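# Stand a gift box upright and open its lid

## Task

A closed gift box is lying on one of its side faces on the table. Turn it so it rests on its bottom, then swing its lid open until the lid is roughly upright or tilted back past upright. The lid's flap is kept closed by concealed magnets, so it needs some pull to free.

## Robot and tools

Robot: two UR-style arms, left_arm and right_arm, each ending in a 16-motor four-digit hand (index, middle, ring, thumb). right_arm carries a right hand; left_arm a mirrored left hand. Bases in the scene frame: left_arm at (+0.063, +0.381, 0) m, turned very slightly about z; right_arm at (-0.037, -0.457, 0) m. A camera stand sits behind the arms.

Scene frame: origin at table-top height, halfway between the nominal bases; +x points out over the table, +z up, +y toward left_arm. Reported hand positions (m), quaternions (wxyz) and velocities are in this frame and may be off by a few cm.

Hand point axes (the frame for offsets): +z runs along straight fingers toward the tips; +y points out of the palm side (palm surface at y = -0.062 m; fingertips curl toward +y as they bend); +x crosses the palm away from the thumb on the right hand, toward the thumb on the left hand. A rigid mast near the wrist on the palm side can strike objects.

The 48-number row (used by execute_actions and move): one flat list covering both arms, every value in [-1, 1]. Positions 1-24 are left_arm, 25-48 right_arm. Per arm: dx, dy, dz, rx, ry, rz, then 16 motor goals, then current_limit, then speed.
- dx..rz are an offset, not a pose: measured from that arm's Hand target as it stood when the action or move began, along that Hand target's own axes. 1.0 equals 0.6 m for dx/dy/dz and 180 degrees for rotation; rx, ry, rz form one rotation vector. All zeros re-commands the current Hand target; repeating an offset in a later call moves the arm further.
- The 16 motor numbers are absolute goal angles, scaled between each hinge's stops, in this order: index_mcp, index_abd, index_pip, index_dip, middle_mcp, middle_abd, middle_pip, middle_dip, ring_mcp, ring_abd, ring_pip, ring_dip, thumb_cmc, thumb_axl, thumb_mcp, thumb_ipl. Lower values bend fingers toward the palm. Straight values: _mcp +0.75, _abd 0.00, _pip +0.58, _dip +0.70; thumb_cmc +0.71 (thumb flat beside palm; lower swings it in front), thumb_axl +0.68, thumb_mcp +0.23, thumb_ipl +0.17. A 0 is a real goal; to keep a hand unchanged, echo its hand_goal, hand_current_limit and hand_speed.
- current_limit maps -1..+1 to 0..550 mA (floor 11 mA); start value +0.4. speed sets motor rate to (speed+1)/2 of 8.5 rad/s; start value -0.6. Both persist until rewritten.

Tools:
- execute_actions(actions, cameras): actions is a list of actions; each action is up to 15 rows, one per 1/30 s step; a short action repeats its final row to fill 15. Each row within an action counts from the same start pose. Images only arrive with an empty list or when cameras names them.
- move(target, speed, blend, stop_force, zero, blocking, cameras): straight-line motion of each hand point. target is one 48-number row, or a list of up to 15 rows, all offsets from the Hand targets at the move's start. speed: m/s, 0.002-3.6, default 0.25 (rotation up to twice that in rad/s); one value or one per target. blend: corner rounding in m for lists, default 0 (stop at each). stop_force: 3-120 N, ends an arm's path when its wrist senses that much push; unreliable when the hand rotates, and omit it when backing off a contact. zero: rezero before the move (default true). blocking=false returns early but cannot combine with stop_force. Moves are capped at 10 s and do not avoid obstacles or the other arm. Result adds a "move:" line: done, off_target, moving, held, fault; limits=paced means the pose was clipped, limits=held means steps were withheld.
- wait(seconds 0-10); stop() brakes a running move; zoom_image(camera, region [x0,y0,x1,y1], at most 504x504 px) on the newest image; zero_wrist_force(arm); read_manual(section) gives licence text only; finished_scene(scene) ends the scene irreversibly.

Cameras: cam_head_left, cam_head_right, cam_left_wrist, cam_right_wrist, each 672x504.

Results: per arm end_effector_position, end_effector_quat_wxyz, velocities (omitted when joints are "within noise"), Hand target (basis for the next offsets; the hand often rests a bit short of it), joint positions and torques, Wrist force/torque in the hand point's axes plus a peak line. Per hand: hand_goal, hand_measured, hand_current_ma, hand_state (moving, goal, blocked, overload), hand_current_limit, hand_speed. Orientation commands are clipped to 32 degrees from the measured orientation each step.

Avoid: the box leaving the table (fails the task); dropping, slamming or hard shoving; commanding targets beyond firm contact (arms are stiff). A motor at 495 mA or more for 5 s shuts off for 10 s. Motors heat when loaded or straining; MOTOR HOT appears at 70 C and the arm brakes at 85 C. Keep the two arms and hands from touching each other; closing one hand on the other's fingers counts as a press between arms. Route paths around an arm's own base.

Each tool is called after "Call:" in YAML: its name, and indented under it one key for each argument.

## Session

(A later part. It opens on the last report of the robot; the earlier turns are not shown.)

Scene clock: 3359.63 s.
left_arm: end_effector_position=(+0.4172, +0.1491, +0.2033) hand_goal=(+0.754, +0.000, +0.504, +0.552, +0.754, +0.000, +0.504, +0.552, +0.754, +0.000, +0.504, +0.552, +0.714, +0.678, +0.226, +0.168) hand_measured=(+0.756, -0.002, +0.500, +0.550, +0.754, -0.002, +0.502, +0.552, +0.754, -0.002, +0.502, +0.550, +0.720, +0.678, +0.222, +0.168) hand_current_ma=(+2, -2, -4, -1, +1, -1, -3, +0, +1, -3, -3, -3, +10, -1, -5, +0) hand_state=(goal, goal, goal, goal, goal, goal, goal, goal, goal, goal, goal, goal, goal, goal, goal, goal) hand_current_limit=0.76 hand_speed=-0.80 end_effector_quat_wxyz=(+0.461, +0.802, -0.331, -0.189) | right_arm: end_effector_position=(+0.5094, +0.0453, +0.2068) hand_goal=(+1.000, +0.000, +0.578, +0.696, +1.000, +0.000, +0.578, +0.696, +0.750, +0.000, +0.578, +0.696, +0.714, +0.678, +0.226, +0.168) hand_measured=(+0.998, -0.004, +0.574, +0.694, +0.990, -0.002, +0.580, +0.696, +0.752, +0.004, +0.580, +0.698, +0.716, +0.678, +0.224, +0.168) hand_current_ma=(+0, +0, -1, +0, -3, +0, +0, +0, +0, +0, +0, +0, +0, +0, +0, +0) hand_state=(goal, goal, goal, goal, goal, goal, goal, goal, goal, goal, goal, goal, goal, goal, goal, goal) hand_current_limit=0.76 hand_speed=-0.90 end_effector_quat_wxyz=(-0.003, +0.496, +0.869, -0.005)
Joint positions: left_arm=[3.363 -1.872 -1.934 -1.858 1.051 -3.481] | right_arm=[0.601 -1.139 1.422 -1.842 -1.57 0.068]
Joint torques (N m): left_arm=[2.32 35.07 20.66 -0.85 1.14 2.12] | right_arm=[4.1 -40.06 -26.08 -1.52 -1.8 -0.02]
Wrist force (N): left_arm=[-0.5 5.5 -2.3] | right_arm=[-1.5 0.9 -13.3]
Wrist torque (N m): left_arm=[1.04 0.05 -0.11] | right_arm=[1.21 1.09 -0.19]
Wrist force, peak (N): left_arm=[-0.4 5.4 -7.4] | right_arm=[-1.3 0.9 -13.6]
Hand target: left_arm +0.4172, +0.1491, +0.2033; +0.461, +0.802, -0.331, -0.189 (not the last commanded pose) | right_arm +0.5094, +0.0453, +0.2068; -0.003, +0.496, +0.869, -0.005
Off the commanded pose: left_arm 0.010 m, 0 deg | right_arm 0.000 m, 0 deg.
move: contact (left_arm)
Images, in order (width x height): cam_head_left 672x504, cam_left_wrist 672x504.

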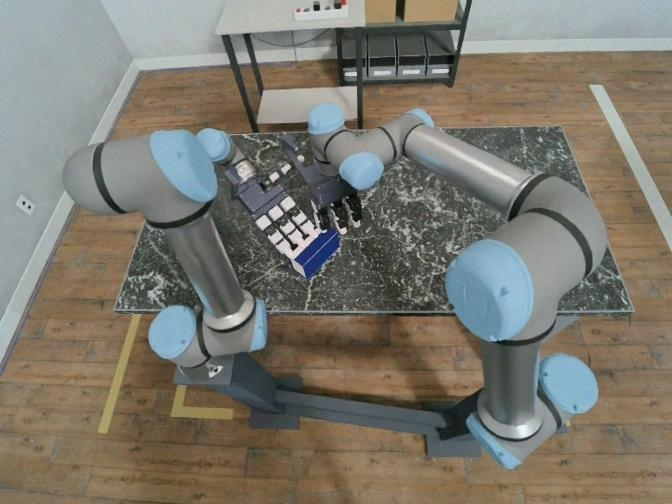

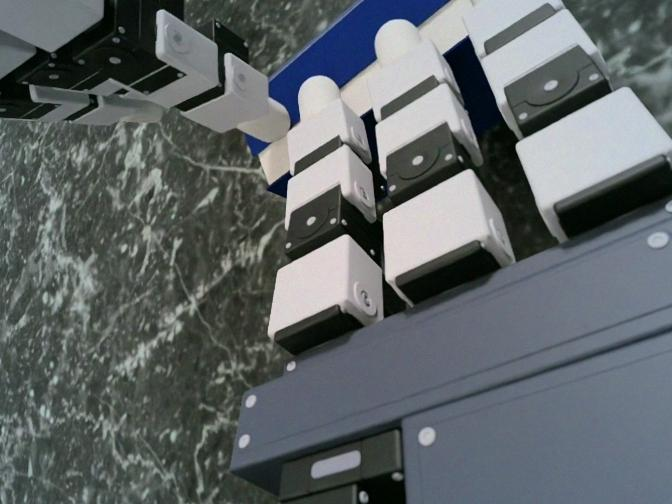

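Call:
move:
  target: [0,0.002,-0.001,0,0,0,0.753,0,0.504,0.551,0.753,0,0.504,0.551,0.753,0,0.504,0.551,0.714,0.678,0.226,0.168,0.76,-0.8,0,0,0.02,0,0,0,1,0,0.577,0.696,1,0,0.577,0.696,0.75,0,0.577,0.696,0.714,0.678,0.226,0.168,0.76,-0.9]
  speed: 0.006
  stop_force: 10

Call:
move:
  target: [0,0.0167,0.0289,0,0,0,0.753,0,0.504,0.551,0.753,0,0.504,0.551,0.753,0,0.504,0.551,0.714,0.678,0.226,0.168,0.76,-0.8,0,0,0,0,0,0,1,0,0.577,0.696,1,0,0.577,0.696,0.75,0,0.577,0.696,0.714,0.678,0.226,0.168,0.76,-0.9]
  speed: 0.008
  stop_force: 12
  cameras: ["cam_left_wrist","cam_head_left"]

Call:
zoom_image:
  camera: "cam_head_left"
  region: [220, 160, 370, 300]

Call:
zoom_image:
  camera: "cam_left_wrist"
  region: [200, 0, 600, 250]

Scene clock: 3379.37 s.
left_arm: end_effector_position=(+0.4172, +0.1490, +0.2046) hand_goal=(+0.754, +0.000, +0.504, +0.552, +0.754, +0.000, +0.504, +0.552, +0.754, +0.000, +0.504, +0.552, +0.714, +0.678, +0.226, +0.168) hand_measured=(+0.760, -0.002, +0.504, +0.550, +0.758, -0.002, +0.504, +0.552, +0.760, -0.002, +0.504, +0.550, +0.720, +0.678, +0.222, +0.168) hand_current_ma=(+9, -2, +0, -1, +7, -1, +0, +0, +8, -3, +0, -3, +10, -1, -5, +0) hand_state=(goal, goal, goal, goal, goal, goal, goal, goal, goal, goal, goal, goal, goal, goal, goal, goal) hand_current_limit=0.76 hand_speed=-0.80 end_effector_quat_wxyz=(+0.461, +0.802, -0.331, -0.189) | right_arm: end_effector_position=(+0.5094, +0.0454, +0.2063) hand_goal=(+1.000, +0.000, +0.578, +0.696, +1.000, +0.000, +0.578, +0.696, +0.750, +0.000, +0.578, +0.696, +0.714, +0.678, +0.226, +0.168) hand_measured=(+0.998, -0.004, +0.574, +0.694, +0.990, -0.002, +0.580, +0.696, +0.754, +0.004, +0.582, +0.698, +0.716, +0.678, +0.224, +0.168) hand_current_ma=(+0, +0, -1, +0, -3, +0, +0, +0, +0, +0, +0, +0, +0, +0, +0, +0) hand_state=(goal, goal, goal, goal, goal, goal, goal, goal, goal, goal, goal, goal, goal, goal, goal, goal) hand_current_limit=0.76 hand_speed=-0.90 end_effector_quat_wxyz=(-0.003, +0.496, +0.869, -0.005)
Joint positions: left_arm=[3.363 -1.87 -1.932 -1.861 1.051 -3.481] | right_arm=[0.601 -1.138 1.424 -1.844 -1.57 0.068]
Joint torques (N m): left_arm=[-8.14 34.71 20.45 -1 -1.81 -1.25] | right_arm=[4.1 -33.14 -21.28 0.1 -1.79 -0.1]
Wrist force (N): left_arm=[-0.2 4.4 -0.1] | right_arm=[-1.4 0.9 -23.5]
Wrist torque (N m): left_arm=[0.87 0.04 -0.06] | right_arm=[2.01 1.76 -0.18]
Wrist force, peak (N): left_arm=[-0.5 5.6 -2.7] | right_arm=[-1.3 0.9 -27.4]
Hand target: left_arm +0.4172, +0.1490, +0.2046; +0.461, +0.802, -0.331, -0.189 | right_arm +0.5094, +0.0454, +0.2063; -0.003, +0.496, +0.869, -0.005 (not the last commanded pose)
Off the commanded pose: left_arm 0.000 m, 0 deg | right_arm 0.011 m, 0 deg.
move: contact (right_arm)

Scene clock: 3382.93 s.
left_arm: end_effector_position=(+0.4031, +0.1348, +0.2046) hand_goal=(+0.754, +0.000, +0.504, +0.552, +0.754, +0.000, +0.504, +0.552, +0.754, +0.000, +0.504, +0.552, +0.714, +0.678, +0.226, +0.168) hand_measured=(+0.764, -0.016, +0.502, +0.550, +0.760, -0.002, +0.504, +0.552, +0.760, -0.002, +0.504, +0.550, +0.720, +0.678, +0.222, +0.168) hand_current_ma=(+16, -25, -2, -2, +8, -1, +0, +0, +10, -2, +0, -3, +10, -1, -5, +0) hand_state=(goal, goal, goal, goal, goal, goal, goal, goal, goal, goal, goal, goal, goal, goal, goal, goal) hand_current_limit=0.76 hand_speed=-0.80 end_effector_quat_wxyz=(+0.461, +0.802, -0.331, -0.189) | right_arm: end_effector_position=(+0.5094, +0.0454, +0.2062) hand_goal=(+1.000, +0.000, +0.578, +0.696, +1.000, +0.000, +0.578, +0.696, +0.750, +0.000, +0.578, +0.696, +0.714, +0.678, +0.226, +0.168) hand_measured=(+0.998, -0.004, +0.574, +0.694, +0.990, -0.002, +0.580, +0.696, +0.804, +0.016, +0.610, +0.714, +0.716, +0.678, +0.224, +0.168) hand_current_ma=(+0, +0, -1, +0, -3, +0, +0, +0, +60, +4, +20, +7, +0, +0, +0, +0) hand_state=(goal, goal, goal, goal, goal, goal, goal, goal, blocked, goal, blocked, goal, goal, goal, goal, goal) hand_current_limit=0.76 hand_speed=-0.90 end_effector_quat_wxyz=(-0.003, +0.496, +0.869, -0.005)
Joint positions: left_arm=[3.339 -1.843 -1.971 -1.841 1.031 -3.497] | right_arm=[0.601 -1.138 1.424 -1.844 -1.57 0.068]
Joint torques (N m): left_arm=[4.84 20.35 18.11 -1.75 0.47 1.69] | right_arm=[3.7 -31.29 -11.53 -2.1 -1.71 -0.03]
Wrist force (N): left_arm=[-1.0 4.5 -6.1] | right_arm=[-1.9 -0.2 -9.8]
Wrist torque (N m): left_arm=[1.35 0.03 -0.11] | right_arm=[1.17 0.77 -0.30]
Wrist force, peak (N): left_arm=[-0.1 3.9 -13.9] | right_arm=[-1.7 0.7 -25.7]
Hand target: left_arm +0.4031, +0.1348, +0.2045; +0.461, +0.802, -0.331, -0.189 | right_arm +0.5094, +0.0454, +0.2063; -0.003, +0.496, +0.869, -0.005
Off the commanded pose: left_arm 0.000 m, 0 deg | right_arm 0.000 m, 0 deg.
move: done
Images, in order (width x height): cam_head_left 672x504, cam_left_wrist 672x504.

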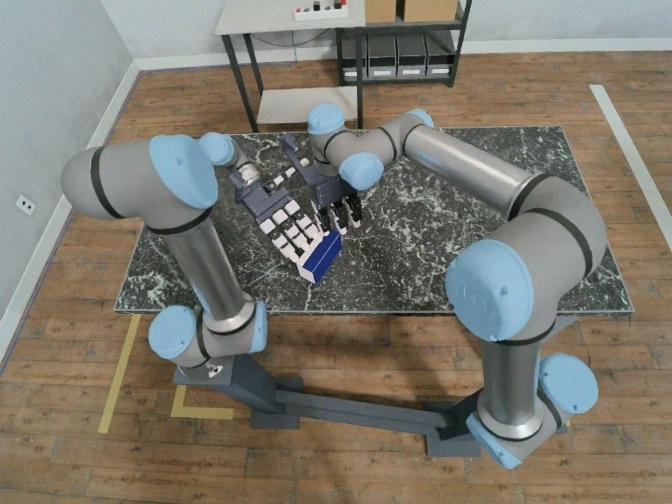

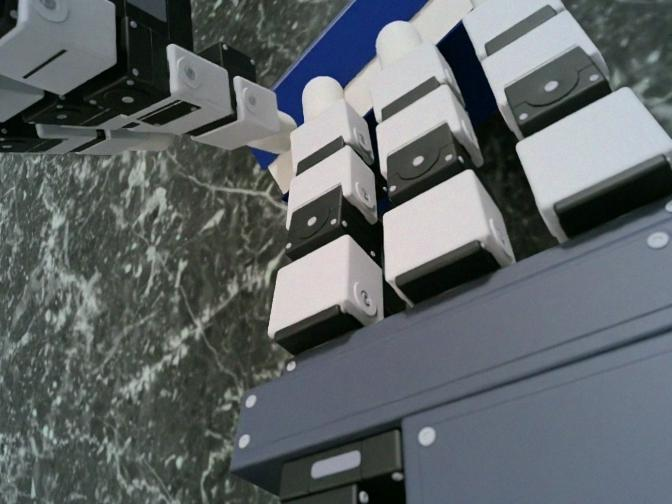

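Scaled by 3.360.

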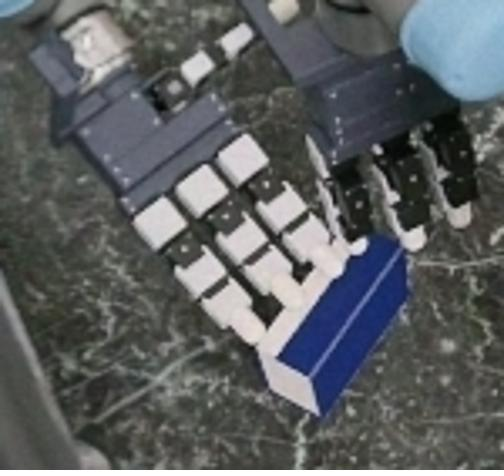

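Scaled by 1.260.

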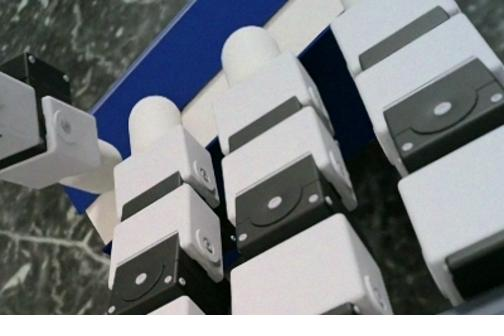

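Call:
move:
  target: [0,0.055,-0.1,0,0,0,0.753,0,0.504,0.551,0.753,0,0.504,0.551,0.753,0,0.504,0.551,0.714,0.678,0.226,0.168,0.76,-0.7,0,-0.02,-0.13,0,0,0,1,0,0.577,0.696,1,0,0.577,0.696,0.75,0,0.577,0.696,0.714,0.678,0.226,0.168,0.76,-0.7]
  speed: 0.1
  cameras: ["cam_left_wrist","cam_head_left"]

Call:
zoom_image:
  camera: "cam_head_left"
  region: [270, 200, 370, 293]

Scene clock: 3508.50 s.
left_arm: end_effector_position=(+0.4278, +0.1599, +0.2633) hand_goal=(+0.754, +0.000, +0.504, +0.552, +0.754, +0.000, +0.504, +0.552, +0.754, +0.000, +0.504, +0.552, +0.714, +0.678, +0.226, +0.168) hand_measured=(+0.764, -0.004, +0.504, +0.550, +0.760, -0.002, +0.504, +0.552, +0.760, -0.002, +0.504, +0.550, +0.720, +0.678, +0.222, +0.168) hand_current_ma=(+16, -3, +0, -2, +8, -1, +0, +0, +10, -2, +0, -3, +10, -1, -5, +0) hand_state=(goal, goal, goal, goal, goal, goal, goal, goal, goal, goal, goal, goal, goal, goal, goal, goal) hand_current_limit=0.76 hand_speed=-0.70 end_effector_quat_wxyz=(+0.461, +0.802, -0.331, -0.189) | right_arm: end_effector_position=(+0.4999, +0.0397, +0.2845) hand_goal=(+1.000, +0.000, +0.578, +0.696, +1.000, +0.000, +0.578, +0.696, +0.750, +0.000, +0.578, +0.696, +0.714, +0.678, +0.226, +0.168) hand_measured=(+0.998, -0.004, +0.574, +0.694, +0.990, -0.002, +0.580, +0.696, +0.752, +0.004, +0.580, +0.698, +0.716, +0.678, +0.224, +0.168) hand_current_ma=(+0, +0, -1, +0, -2, +0, +0, +0, +0, +0, +0, +0, +0, +0, +0, +0) hand_state=(goal, goal, goal, goal, goal, goal, goal, goal, goal, goal, goal, goal, goal, goal, goal, goal) hand_current_limit=0.76 hand_speed=-0.70 end_effector_quat_wxyz=(-0.003, +0.496, +0.869, -0.005)
Joint positions: left_arm=[3.38 -1.811 -1.831 -2.027 1.065 -3.469] | right_arm=[0.602 -1.201 1.31 -1.668 -1.57 0.069]
Joint torques (N m): left_arm=[-9.72 20.65 16.16 0.69 -2.68 -1.62] | right_arm=[9.49 -30.13 -15.9 -2.57 -0.16 1.82]
Wrist force (N): left_arm=[-0.2 4.7 0.0] | right_arm=[-1.5 1.2 -0.3]
Wrist torque (N m): left_arm=[0.88 0.04 -0.16] | right_arm=[0.18 0.19 -0.18]
Wrist force, peak (N): left_arm=[-1.0 4.8 -6.1] | right_arm=[-1.8 0.1 -10.1]
Hand target: left_arm +0.4278, +0.1598, +0.2633; +0.461, +0.802, -0.331, -0.189 | right_arm +0.4999, +0.0397, +0.2844; -0.003, +0.496, +0.869, -0.005
Off the commanded pose: left_arm 0.000 m, 0 deg | right_arm 0.000 m, 0 deg.
move: done
Images, in order (width x height): cam_head_left 672x504, cam_left_wrist 672x504.

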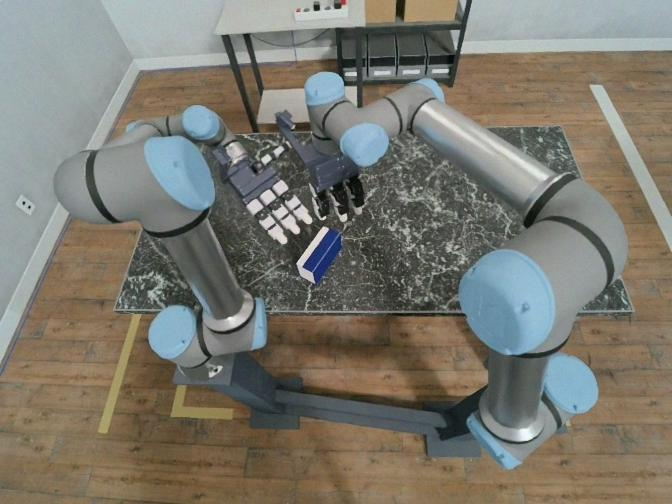

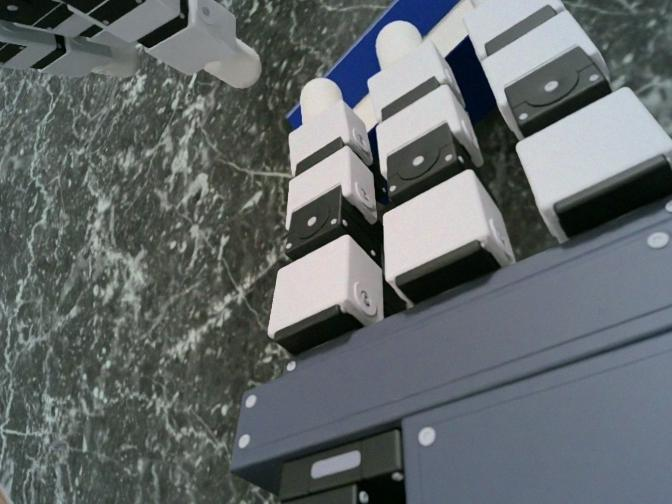

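Scaled by 5.040.

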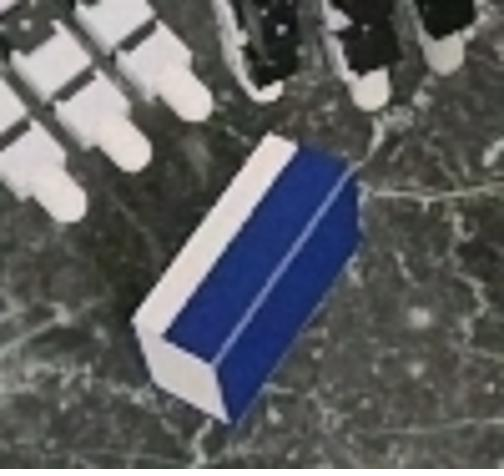

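Call:
move:
  target: [-0.0228,-0.0197,-0.023,0,0.0717,-0.0414,0.753,0.2,0.504,0.551,-0.07,0,-0.3,0.551,0.753,-0.2,0.504,0.551,0.714,0.678,0.226,0.168,0.76,-0.7,0.2412,-0.0938,0.0408,-0.0815,0.0215,-0.1635,0.75,0,0.577,0.696,0.75,0,0.577,0.696,-0.48,0,-0.74,0.7,0.714,0.678,0.226,0.168,0.76,-0.7]
  speed: 0.1
  cameras: ["cam_left_wrist","cam_head_left","cam_right_wrist"]

Call:
zoom_image:
  camera: "cam_head_left"
  region: [250, 180, 370, 293]

Scene clock: 3580.33 s.
left_arm: end_effector_position=(+0.4308, +0.1822, +0.2600) hand_goal=(+0.754, +0.200, +0.504, +0.552, -0.070, +0.000, -0.300, +0.552, +0.754, -0.200, +0.504, +0.552, +0.714, +0.678, +0.226, +0.168) hand_measured=(+0.764, +0.196, +0.504, +0.550, -0.054, -0.002, -0.296, +0.552, +0.760, -0.196, +0.504, +0.550, +0.720, +0.678, +0.222, +0.168) hand_current_ma=(+16, -4, +0, -2, +31, -1, +4, +0, +10, +4, +0, -3, +10, -1, -5, +0) hand_state=(goal, goal, goal, goal, goal, goal, goal, goal, goal, goal, goal, goal, goal, goal, goal, goal) hand_current_limit=0.76 hand_speed=-0.70 end_effector_quat_wxyz=(+0.482, +0.838, -0.224, -0.128) | right_arm: end_effector_position=(+0.3774, +0.1356, +0.2606) hand_goal=(+0.750, +0.000, +0.578, +0.696, +0.750, +0.000, +0.578, +0.696, -0.480, +0.000, -0.740, +0.700, +0.714, +0.678, +0.226, +0.168) hand_measured=(+0.752, -0.004, +0.576, +0.694, +0.752, -0.002, +0.580, +0.696, -0.460, +0.004, -0.738, +0.698, +0.716, +0.678, +0.224, +0.168) hand_current_ma=(+0, +0, +0, +0, +0, +0, +0, +0, +10, +0, +0, +0, +0, +0, +0, +0) hand_state=(goal, goal, goal, goal, goal, goal, goal, goal, goal, goal, goal, goal, goal, goal, goal, goal) hand_current_limit=0.76 hand_speed=-0.70 end_effector_quat_wxyz=(+0.029, +0.255, +0.959, +0.122) end_effector_velocity=(+0.001, -0.001, +0.001) end_effector_angular_velocity=(-0.001, +0.001, -0.005)
Joint positions: left_arm=[3.521 -1.697 -1.989 -1.939 0.968 -3.552] | right_arm=[0.744 -1.328 1.684 -2.166 -1.49 -0.295]
Joint velocities: left_arm=[within noise] | right_arm=[-0.001 0 -0.003 0.005 -0.001 0.004]
Joint torques (N m): left_arm=[-9.04 16.45 22.24 -1.37 0.73 1.74] | right_arm=[-9.83 -32.57 -32.66 -1.66 -1.5 2.18]
Wrist force (N): left_arm=[0.1 4.6 -0.3] | right_arm=[-1.5 1.4 -0.3]
Wrist torque (N m): left_arm=[0.89 0.02 -0.03] | right_arm=[0.18 0.20 -0.06]
Wrist force, peak (N): left_arm=[-0.1 5.0 -0.2] | right_arm=[-1.8 1.5 -0.2]
Hand target: left_arm +0.4307, +0.1821, +0.2600; +0.482, +0.838, -0.224, -0.128 | right_arm +0.3776, +0.1355, +0.2606; +0.029, +0.256, +0.959, +0.122
Off the commanded pose: left_arm 0.000 m, 0 deg | right_arm 0.000 m, 0 deg.
move: done
Images, in order (width x height): cam_head_left 672x504, cam_left_wrist 672x504, cam_right_wrist 672x504.

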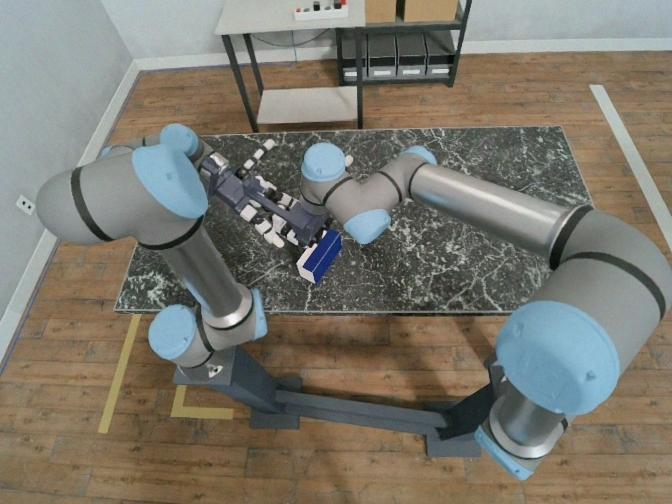

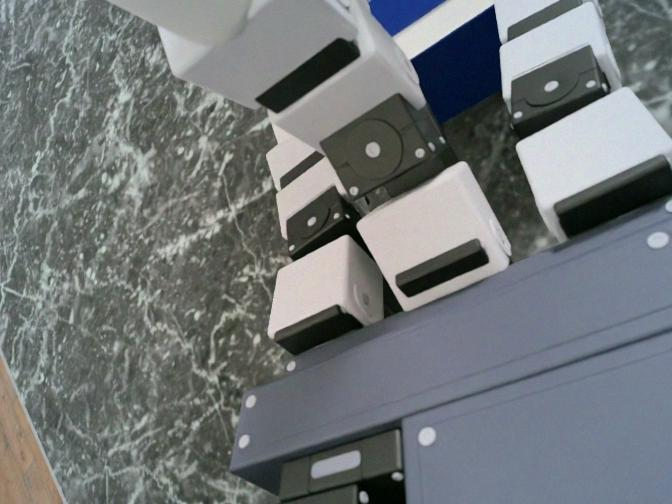

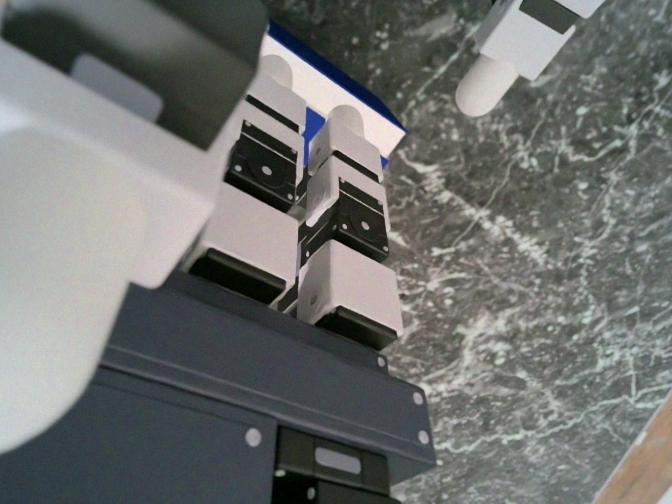

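Scaled by 4.200.

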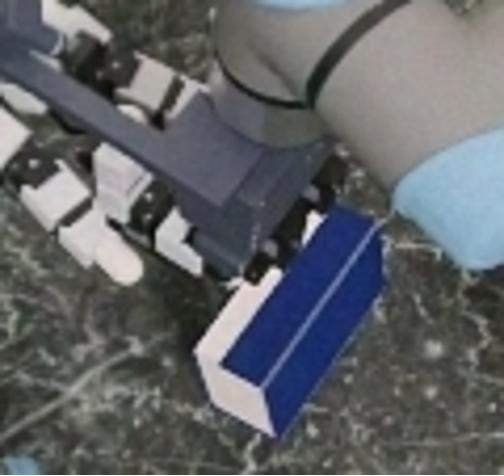

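Call:
move:
  target: [0,0,0,0,0,0,0.753,0.2,0.504,0.551,-0.07,0,-0.3,0.551,0.753,-0.2,0.504,0.551,0.714,0.678,0.226,0.168,0.76,-0.7,0,-0.0194,0.0725,0,0,0,0.75,0,0.577,0.696,0.75,0,0.577,0.696,-0.48,0,-0.74,0.7,0.714,0.678,0.226,0.168,0.76,-0.7]
  speed: 0.015
  stop_force: 8
  cameras: ["cam_left_wrist","cam_head_left","cam_right_wrist"]

Call:
zoom_image:
  camera: "cam_right_wrist"
  region: [220, 0, 460, 200]

Scene clock: 3597.27 s.
left_arm: end_effector_position=(+0.4307, +0.1821, +0.2600) hand_goal=(+0.754, +0.200, +0.504, +0.552, -0.070, +0.000, -0.300, +0.552, +0.754, -0.200, +0.504, +0.552, +0.714, +0.678, +0.226, +0.168) hand_measured=(+0.764, +0.196, +0.504, +0.550, -0.054, -0.002, -0.296, +0.552, +0.760, -0.196, +0.504, +0.550, +0.720, +0.678, +0.222, +0.168) hand_current_ma=(+16, -4, +0, -2, +31, -1, +4, +0, +10, +4, +0, -3, +10, -1, -5, +0) hand_state=(goal, goal, goal, goal, goal, goal, goal, goal, goal, goal, goal, goal, goal, goal, goal, goal) hand_current_limit=0.76 hand_speed=-0.70 end_effector_quat_wxyz=(+0.482, +0.838, -0.224, -0.128) | right_arm: end_effector_position=(+0.3772, +0.1353, +0.2217) hand_goal=(+0.750, +0.000, +0.578, +0.696, +0.750, +0.000, +0.578, +0.696, -0.480, +0.000, -0.740, +0.700, +0.714, +0.678, +0.226, +0.168) hand_measured=(+0.740, -0.004, +0.570, +0.692, +0.742, -0.002, +0.572, +0.694, -0.460, +0.004, -0.738, +0.698, +0.716, +0.678, +0.224, +0.168) hand_current_ma=(-3, +0, -1, +0, -2, +0, -1, +0, +9, +0, +0, +0, +0, +0, +0, +0) hand_state=(goal, goal, goal, goal, goal, goal, goal, goal, goal, goal, goal, goal, goal, goal, goal, goal) hand_current_limit=0.76 hand_speed=-0.70 end_effector_quat_wxyz=(+0.029, +0.256, +0.959, +0.122)
Joint positions: left_arm=[3.521 -1.697 -1.989 -1.94 0.968 -3.552] | right_arm=[0.744 -1.292 1.745 -2.263 -1.49 -0.295]
Joint torques (N m): left_arm=[-8.49 14.91 22.33 -1.41 1.35 1.98] | right_arm=[8.56 -39.71 -30.36 -3.32 -1.39 1.85]
Wrist force (N): left_arm=[0.2 4.7 -0.2] | right_arm=[-1.6 1.4 -3.9]
Wrist torque (N m): left_arm=[0.89 0.00 -0.04] | right_arm=[0.35 0.15 -0.04]
Wrist force, peak (N): left_arm=[-0.3 5.2 0.1] | right_arm=[-1.2 2.9 -12.9]
Hand target: left_arm +0.4307, +0.1821, +0.2600; +0.482, +0.838, -0.224, -0.128 | right_arm +0.3772, +0.1353, +0.2217; +0.029, +0.256, +0.959, +0.122 (not the last commanded pose)
Off the commanded pose: left_arm 0.000 m, 0 deg | right_arm 0.006 m, 0 deg.
move: contact (right_arm)
Images, in order (width x height): cam_head_left 672x504, cam_left_wrist 672x504, cam_right_wrist 672x504.

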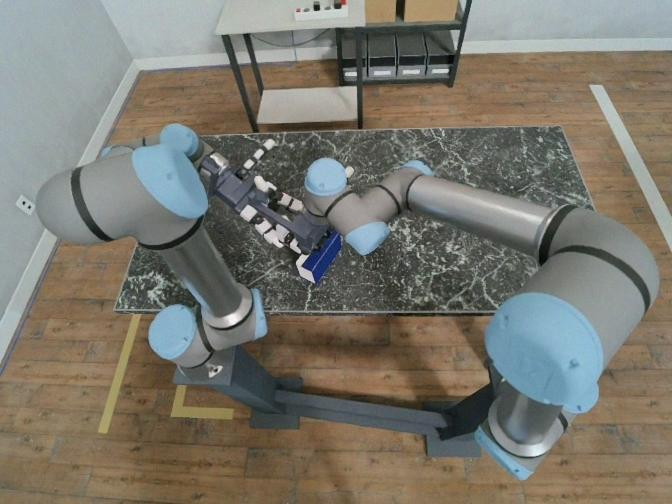

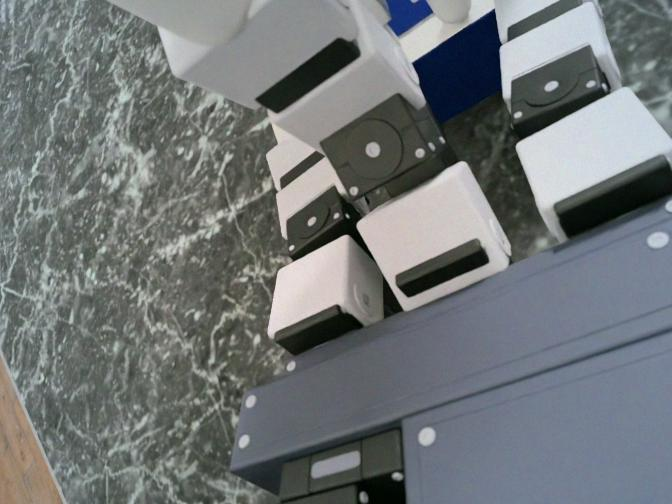

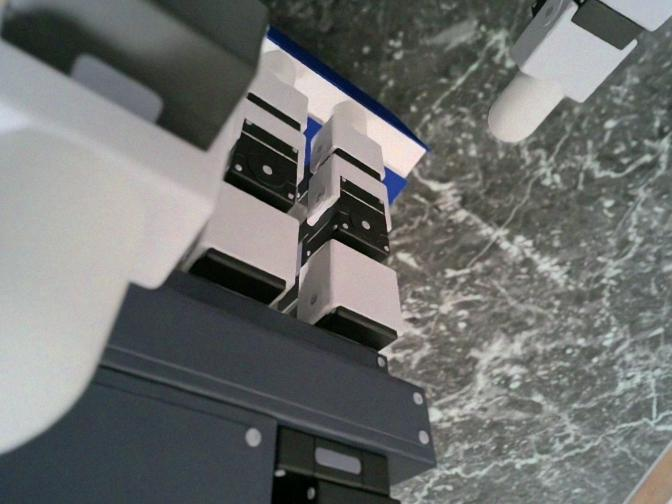

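Scaled by 2.100.

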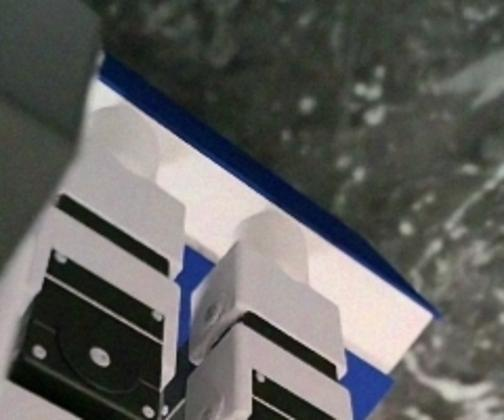

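Call:
move:
  target: [0,-0.0378,0.1095,0,0,0,0.753,0.117,0.504,0.551,-0.07,0,-0.3,0.551,0.753,-0.117,0.504,0.551,0.714,0.678,0.226,0.168,0.76,-0.7,0,0,0,0,0,0,0.75,0,0.577,0.696,0.75,0,0.577,0.696,-0.48,0,-0.74,0.7,0.714,0.678,0.226,0.168,0.76,-0.7]
  speed: 0.05
  cameras: ["cam_left_wrist","cam_head_left","cam_right_wrist"]

Call:
zoom_image:
  camera: "cam_right_wrist"
  region: [220, 0, 460, 200]

Call:
zoom_image:
  camera: "cam_head_left"
  region: [270, 200, 370, 293]

Scene clock: 3620.37 s.
left_arm: end_effector_position=(+0.4082, +0.1427, +0.2073) hand_goal=(+0.754, +0.118, +0.504, +0.552, -0.070, +0.000, -0.300, +0.552, +0.754, -0.116, +0.504, +0.552, +0.714, +0.678, +0.226, +0.168) hand_measured=(+0.764, +0.120, +0.504, +0.550, -0.054, -0.002, -0.296, +0.552, +0.760, -0.118, +0.504, +0.550, +0.720, +0.678, +0.222, +0.168) hand_current_ma=(+16, +2, +0, -2, +30, -1, +4, +0, +10, -2, +0, -3, +10, -1, -5, +0) hand_state=(goal, goal, goal, goal, goal, goal, goal, goal, goal, goal, goal, goal, goal, goal, goal, goal) hand_current_limit=0.76 hand_speed=-0.70 end_effector_quat_wxyz=(+0.482, +0.837, -0.224, -0.128) | right_arm: end_effector_position=(+0.3772, +0.1353, +0.2217) hand_goal=(+0.750, +0.000, +0.578, +0.696, +0.750, +0.000, +0.578, +0.696, -0.480, +0.000, -0.740, +0.700, +0.714, +0.678, +0.226, +0.168) hand_measured=(+0.740, -0.004, +0.570, +0.692, +0.742, -0.002, +0.572, +0.694, -0.460, +0.004, -0.738, +0.698, +0.716, +0.678, +0.224, +0.168) hand_current_ma=(-3, +0, -1, +0, -2, +0, -1, +0, +9, +0, +0, +0, +0, +0, +0, +0) hand_state=(goal, goal, goal, goal, goal, goal, goal, goal, goal, goal, goal, goal, goal, goal, goal, goal) hand_current_limit=0.76 hand_speed=-0.70 end_effector_quat_wxyz=(+0.029, +0.256, +0.959, +0.122)
Joint positions: left_arm=[3.45 -1.726 -2.127 -1.74 0.912 -3.607] | right_arm=[0.744 -1.292 1.745 -2.263 -1.49 -0.295]
Joint torques (N m): left_arm=[7.37 29.55 20.25 -1.18 0.84 2.09] | right_arm=[-0.72 -39.32 -30.13 -3.26 -0.75 0.79]
Wrist force (N): left_arm=[-0.2 4.7 0.0] | right_arm=[-1.6 1.8 -4.1]
Wrist torque (N m): left_arm=[0.86 0.05 -0.06] | right_arm=[0.40 0.15 -0.04]
Wrist force, peak (N): left_arm=[-0.3 5.2 -0.1] | right_arm=[-1.7 1.7 -4.3]
Hand target: left_arm +0.4082, +0.1428, +0.2073; +0.482, +0.838, -0.224, -0.128 | right_arm +0.3772, +0.1353, +0.2217; +0.029, +0.256, +0.959, +0.122
Off the commanded pose: left_arm 0.000 m, 0 deg | right_arm 0.000 m, 0 deg.
move: done
Images, in order (width x height): cam_head_left 672x504, cam_left_wrist 672x504, cam_right_wrist 672x504.

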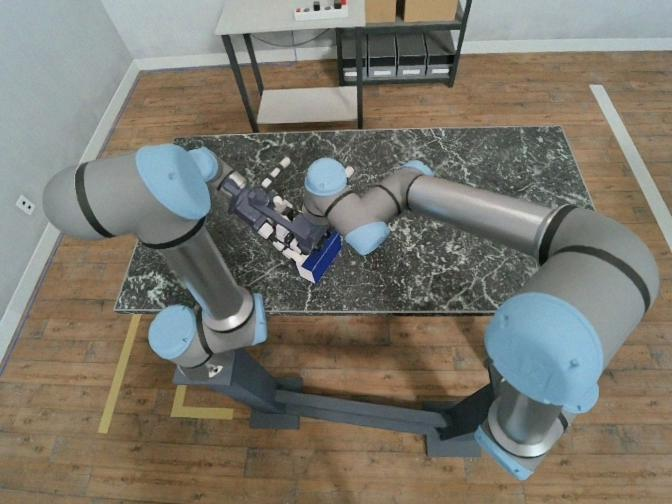

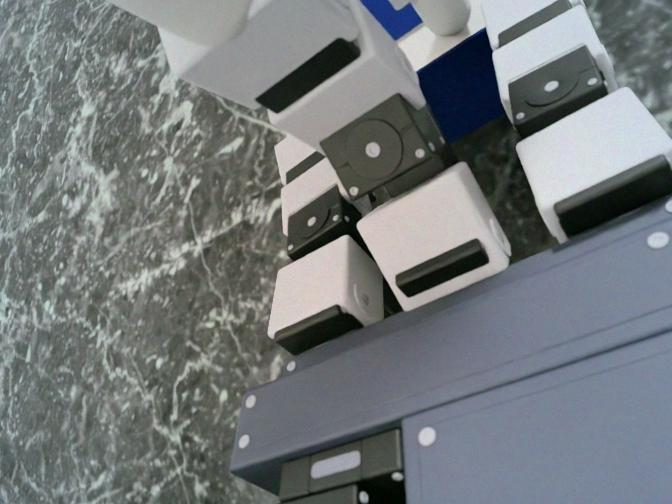

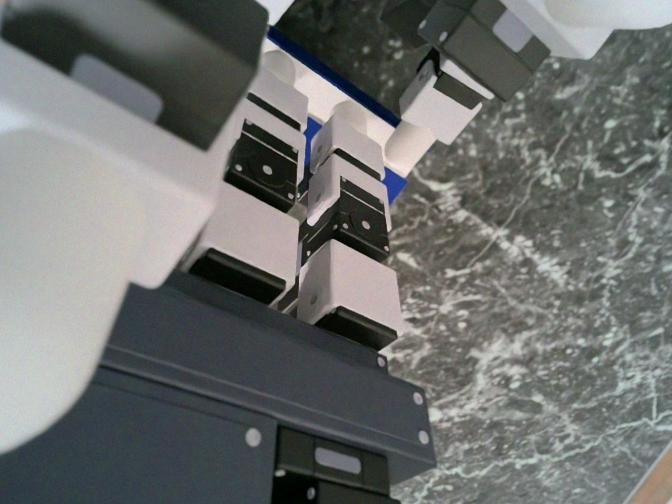

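Scaled by 2.100.

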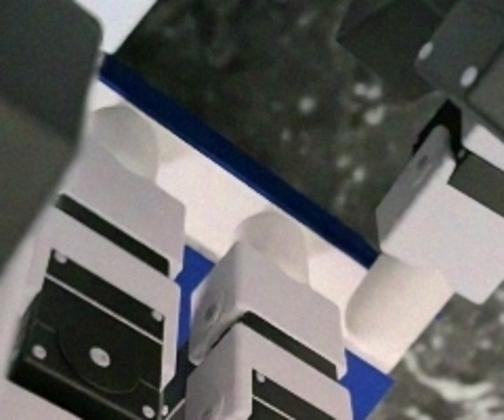

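Scaled by 5.040.

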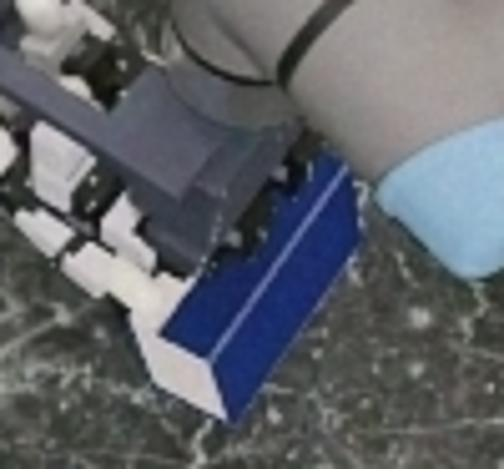

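Call:
move:
  target: [0,-0.0144,0.0083,0,0,0,0.753,0.117,0.504,0.551,-0.07,0,-0.3,0.551,0.753,-0.117,0.504,0.551,0.714,0.678,0.226,0.168,0.76,-0.7,0,0,0,0,0,0,0.75,0,0.577,0.696,0.75,0,0.577,0.696,-0.48,0,-0.74,0.7,0.714,0.678,0.226,0.168,0.76,-0.7]
  speed: 0.008
  stop_force: 3

Call:
move:
  target: [0,0.0014,-0.0008,0,0,0,0.753,0.117,0.504,0.551,-0.07,0,-0.3,0.551,0.753,-0.117,0.504,0.551,0.714,0.678,0.226,0.168,0.76,-0.7,0,0.0086,0.0322,0,0,0,0.75,0,0.577,0.696,0.75,0,0.577,0.696,-0.48,0,-0.74,0.7,0.714,0.678,0.226,0.168,0.76,-0.7]
  speed: 0.006
  stop_force: 25
  cameras: ["cam_right_wrist","cam_head_left"]

Scene clock: 3632.17 s.
left_arm: end_effector_position=(+0.4082, +0.1428, +0.1998) hand_goal=(+0.754, +0.118, +0.504, +0.552, -0.070, +0.000, -0.300, +0.552, +0.754, -0.116, +0.504, +0.552, +0.714, +0.678, +0.226, +0.168) hand_measured=(+0.742, +0.120, +0.494, +0.548, -0.054, -0.002, -0.296, +0.552, +0.740, -0.118, +0.494, +0.546, +0.720, +0.678, +0.222, +0.168) hand_current_ma=(-20, +2, -18, -6, +30, -1, +4, +0, -25, -2, -16, -7, +10, -1, -5, +0) hand_state=(goal, goal, goal, goal, goal, goal, goal, goal, goal, goal, goal, goal, goal, goal, goal, goal) hand_current_limit=0.76 hand_speed=-0.70 end_effector_quat_wxyz=(+0.482, +0.838, -0.224, -0.128) | right_arm: end_effector_position=(+0.3772, +0.1353, +0.2217) hand_goal=(+0.750, +0.000, +0.578, +0.696, +0.750, +0.000, +0.578, +0.696, -0.480, +0.000, -0.740, +0.700, +0.714, +0.678, +0.226, +0.168) hand_measured=(+0.748, -0.004, +0.576, +0.694, +0.750, -0.002, +0.578, +0.694, -0.460, +0.004, -0.738, +0.698, +0.716, +0.678, +0.224, +0.168) hand_current_ma=(+0, +0, +0, +0, +0, +0, +0, +0, +9, +0, +0, +0, +0, +0, +0, +0) hand_state=(goal, goal, goal, goal, goal, goal, goal, goal, goal, goal, goal, goal, goal, goal, goal, goal) hand_current_limit=0.76 hand_speed=-0.70 end_effector_quat_wxyz=(+0.029, +0.256, +0.959, +0.122)
Joint positions: left_arm=[3.45 -1.74 -2.136 -1.718 0.912 -3.607] | right_arm=[0.744 -1.292 1.745 -2.263 -1.49 -0.295]
Joint torques (N m): left_arm=[5.84 29.83 19.45 -1.29 0.95 1.94] | right_arm=[-8.12 -30.5 -24.73 -2.39 -0.19 -0.31]
Wrist force (N): left_arm=[-0.1 6.1 -1.7] | right_arm=[-1.6 1.3 -9.5]
Wrist torque (N m): left_arm=[0.91 0.04 -0.12] | right_arm=[0.81 0.18 -0.04]
Wrist force, peak (N): left_arm=[0.0 6.9 -2.7] | right_arm=[-1.4 1.4 -10.1]
Hand target: left_arm +0.4082, +0.1428, +0.1998; +0.482, +0.838, -0.224, -0.128 (not the last commanded pose) | right_arm +0.3772, +0.1353, +0.2217; +0.029, +0.256, +0.959, +0.122
Off the commanded pose: left_arm 0.002 m, 0 deg | right_arm 0.000 m, 0 deg.
move: contact (left_arm)

Scene clock: 3635.93 s.
left_arm: end_effector_position=(+0.4082, +0.1428, +0.2008) hand_goal=(+0.754, +0.118, +0.504, +0.552, -0.070, +0.000, -0.300, +0.552, +0.754, -0.116, +0.504, +0.552, +0.714, +0.678, +0.226, +0.168) hand_measured=(+0.750, +0.120, +0.494, +0.548, -0.054, -0.002, -0.296, +0.552, +0.748, -0.118, +0.494, +0.546, +0.720, +0.678, +0.222, +0.168) hand_current_ma=(-7, +2, -18, -6, +30, -1, +4, +0, -10, -2, -16, -7, +10, -1, -5, +0) hand_state=(goal, goal, goal, goal, goal, goal, goal, goal, goal, goal, goal, goal, goal, goal, goal, goal) hand_current_limit=0.76 hand_speed=-0.70 end_effector_quat_wxyz=(+0.482, +0.838, -0.224, -0.128) | right_arm: end_effector_position=(+0.3777, +0.1358, +0.2209) hand_goal=(+0.750, +0.000, +0.578, +0.696, +0.750, +0.000, +0.578, +0.696, -0.480, +0.000, -0.740, +0.700, +0.714, +0.678, +0.226, +0.168) hand_measured=(+0.746, -0.006, +0.580, +0.698, +0.750, -0.004, +0.580, +0.698, -0.460, +0.004, -0.738, +0.698, +0.716, +0.678, +0.224, +0.168) hand_current_ma=(+0, -1, +0, +0, +0, +0, +0, +0, +9, +0, +0, +0, +0, +0, +0, +0) hand_state=(goal, goal, goal, goal, goal, goal, goal, goal, goal, goal, goal, goal, goal, goal, goal, goal) hand_current_limit=0.76 hand_speed=-0.70 end_effector_quat_wxyz=(+0.030, +0.256, +0.959, +0.123)
Joint positions: left_arm=[3.45 -1.738 -2.135 -1.721 0.912 -3.607] | right_arm=[0.744 -1.29 1.745 -2.266 -1.49 -0.295]
Joint torques (N m): left_arm=[-7.82 27.9 17.97 -1.18 -0.8 0.06] | right_arm=[-9.56 -18.94 1.97 0.64 2.17 -2.33]
Wrist force (N): left_arm=[-0.3 5.6 -4.6] | right_arm=[-1.1 2.0 -31.8]
Wrist torque (N m): left_arm=[1.15 -0.02 -0.11] | right_arm=[2.53 0.14 0.00]
Wrist force, peak (N): left_arm=[-0.7 5.5 -6.8] | right_arm=[-1.2 1.5 -40.3]
Hand target: left_arm +0.4082, +0.1428, +0.2008; +0.482, +0.838, -0.224, -0.128 | right_arm +0.3777, +0.1358, +0.2209; +0.030, +0.256, +0.959, +0.123 (not the last commanded pose)
Off the commanded pose: left_arm 0.000 m, 0 deg | right_arm 0.019 m, 0 deg.
move: contact (right_arm)
Images, in order (width x height): cam_head_left 672x504, cam_right_wrist 672x504.

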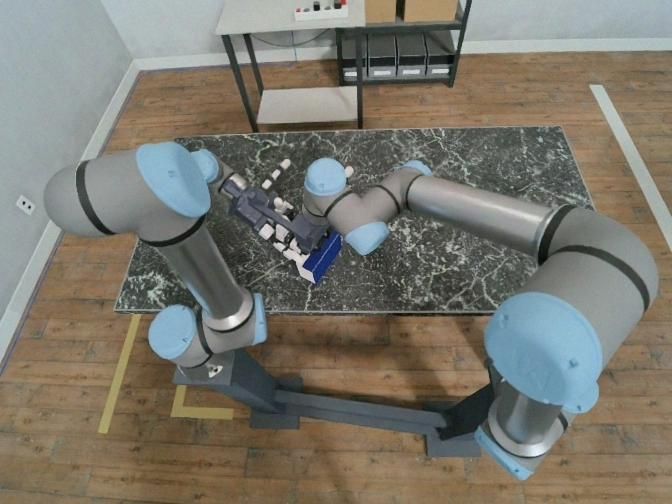

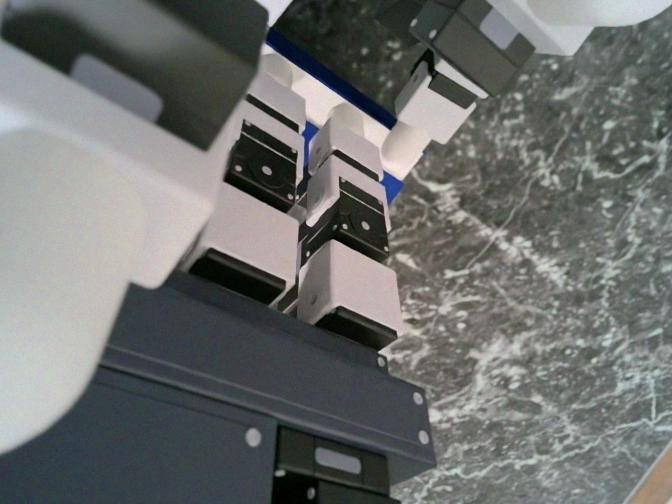

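Call:
move:
  target:
    - [0,0.0022,-0.0013,0,0,0,0.753,0.117,0.504,0.551,-0.07,0,-0.3,0.551,0.753,-0.117,0.504,0.551,0.714,0.678,0.226,0.168,0.76,-0.7,0,0,0,0,0,0,0.75,0,0.577,0.696,0.75,0,0.577,0.696,-0.48,0,-0.74,0.7,0.714,0.678,0.226,0.168,0.76,-0.7]
    - [0,0.0188,0.0275,0,0,0,0.753,0.117,0.504,0.551,-0.07,0,-0.3,0.551,0.753,-0.117,0.504,0.551,0.714,0.678,0.226,0.168,0.76,-0.7,0,0,0,0,0,0,0.75,0,0.577,0.696,0.75,0,0.577,0.696,-0.48,0,-0.74,0.7,0.714,0.678,0.226,0.168,0.76,-0.7]
  speed: 0.008
  stop_force: 20
  cameras: ["cam_right_wrist","cam_head_left","cam_left_wrist"]

Call:
zoom_image:
  camera: "cam_right_wrist"
  region: [220, 0, 460, 200]

Call:
zoom_image:
  camera: "cam_head_left"
  region: [270, 200, 370, 293]

Scene clock: 3657.03 s.
left_arm: end_effector_position=(+0.3983, +0.1255, +0.2022) hand_goal=(+0.754, +0.118, +0.504, +0.552, -0.070, +0.000, -0.300, +0.552, +0.754, -0.116, +0.504, +0.552, +0.714, +0.678, +0.226, +0.168) hand_measured=(+0.754, +0.122, +0.498, +0.548, -0.054, -0.002, -0.296, +0.552, +0.752, -0.120, +0.498, +0.546, +0.720, +0.678, +0.222, +0.168) hand_current_ma=(+0, +3, -7, -6, +30, -1, +4, +0, -2, -3, -8, -7, +10, -1, -5, +0) hand_state=(goal, goal, goal, goal, goal, goal, goal, goal, goal, goal, goal, goal, goal, goal, goal, goal) hand_current_limit=0.76 hand_speed=-0.70 end_effector_quat_wxyz=(+0.482, +0.838, -0.224, -0.128) | right_arm: end_effector_position=(+0.3777, +0.1358, +0.2209) hand_goal=(+0.750, +0.000, +0.578, +0.696, +0.750, +0.000, +0.578, +0.696, -0.480, +0.000, -0.740, +0.700, +0.714, +0.678, +0.226, +0.168) hand_measured=(+0.744, -0.006, +0.580, +0.700, +0.748, -0.004, +0.580, +0.700, -0.460, +0.004, -0.738, +0.698, +0.716, +0.678, +0.224, +0.168) hand_current_ma=(-1, -1, +0, +1, +0, +0, +0, +1, +9, +0, +0, +0, +0, +0, +0, +0) hand_state=(goal, goal, goal, goal, goal, goal, goal, goal, goal, goal, goal, goal, goal, goal, goal, goal) hand_current_limit=0.76 hand_speed=-0.70 end_effector_quat_wxyz=(+0.030, +0.256, +0.959, +0.123)
Joint positions: left_arm=[3.416 -1.715 -2.161 -1.699 0.886 -3.635] | right_arm=[0.744 -1.29 1.745 -2.266 -1.49 -0.295]
Joint torques (N m): left_arm=[6.43 17.04 17.4 -1.08 0.49 1.71] | right_arm=[-8.92 -14.31 -2.97 0.37 0.92 -2.24]
Wrist force (N): left_arm=[0.1 5.7 -3.8] | right_arm=[-1.5 1.7 -30.7]
Wrist torque (N m): left_arm=[1.07 -0.02 -0.06] | right_arm=[2.48 0.17 -0.03]
Wrist force, peak (N): left_arm=[-0.4 4.5 -12.4] | right_arm=[-1.1 1.5 -39.2]
Hand target: left_arm +0.3983, +0.1255, +0.2022; +0.482, +0.838, -0.224, -0.128 | right_arm +0.3777, +0.1358, +0.2209; +0.030, +0.256, +0.959, +0.123
Off the commanded pose: left_arm 0.000 m, 0 deg | right_arm 0.000 m, 0 deg.
move: done
Images, in order (width x height): cam_head_left 672x504, cam_left_wrist 672x504, cam_right_wrist 672x504.

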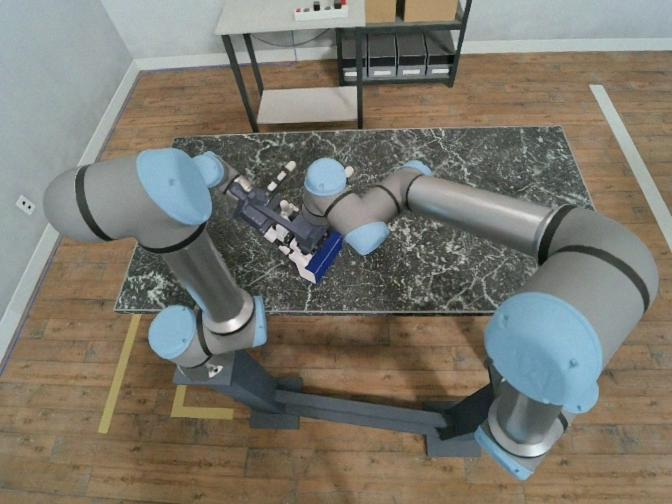

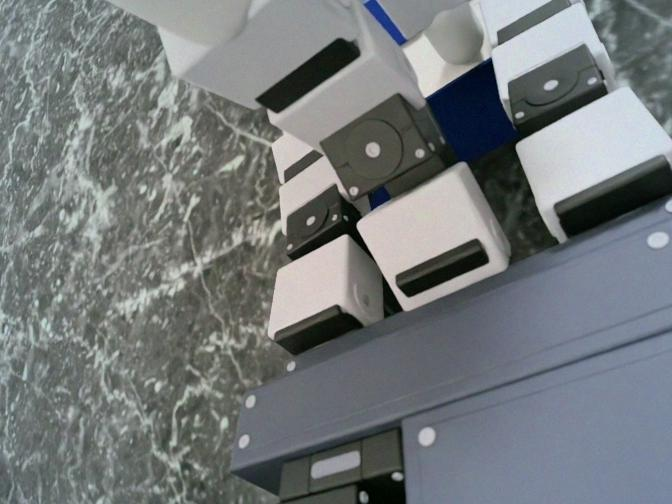

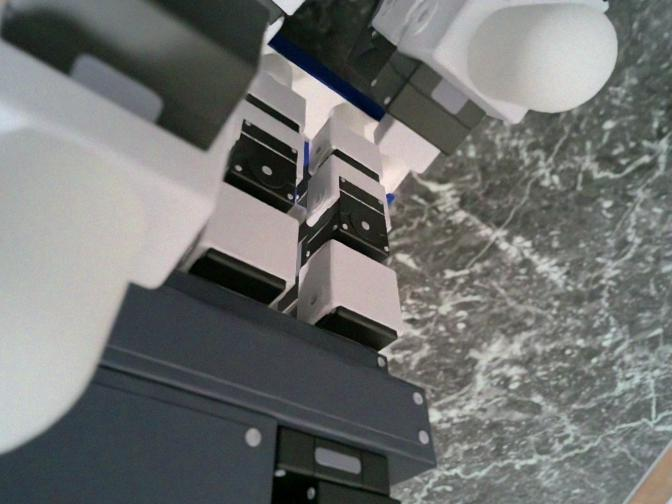

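Scaled by 2.100.

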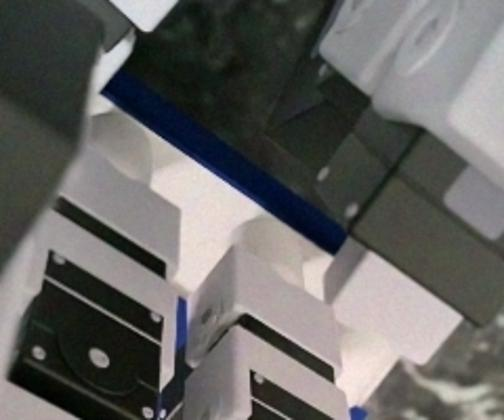

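Scaled by 5.040.

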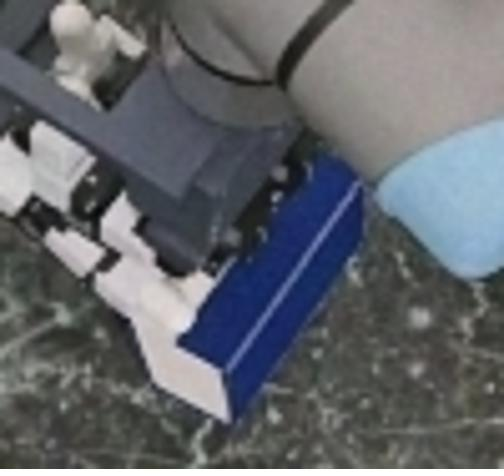

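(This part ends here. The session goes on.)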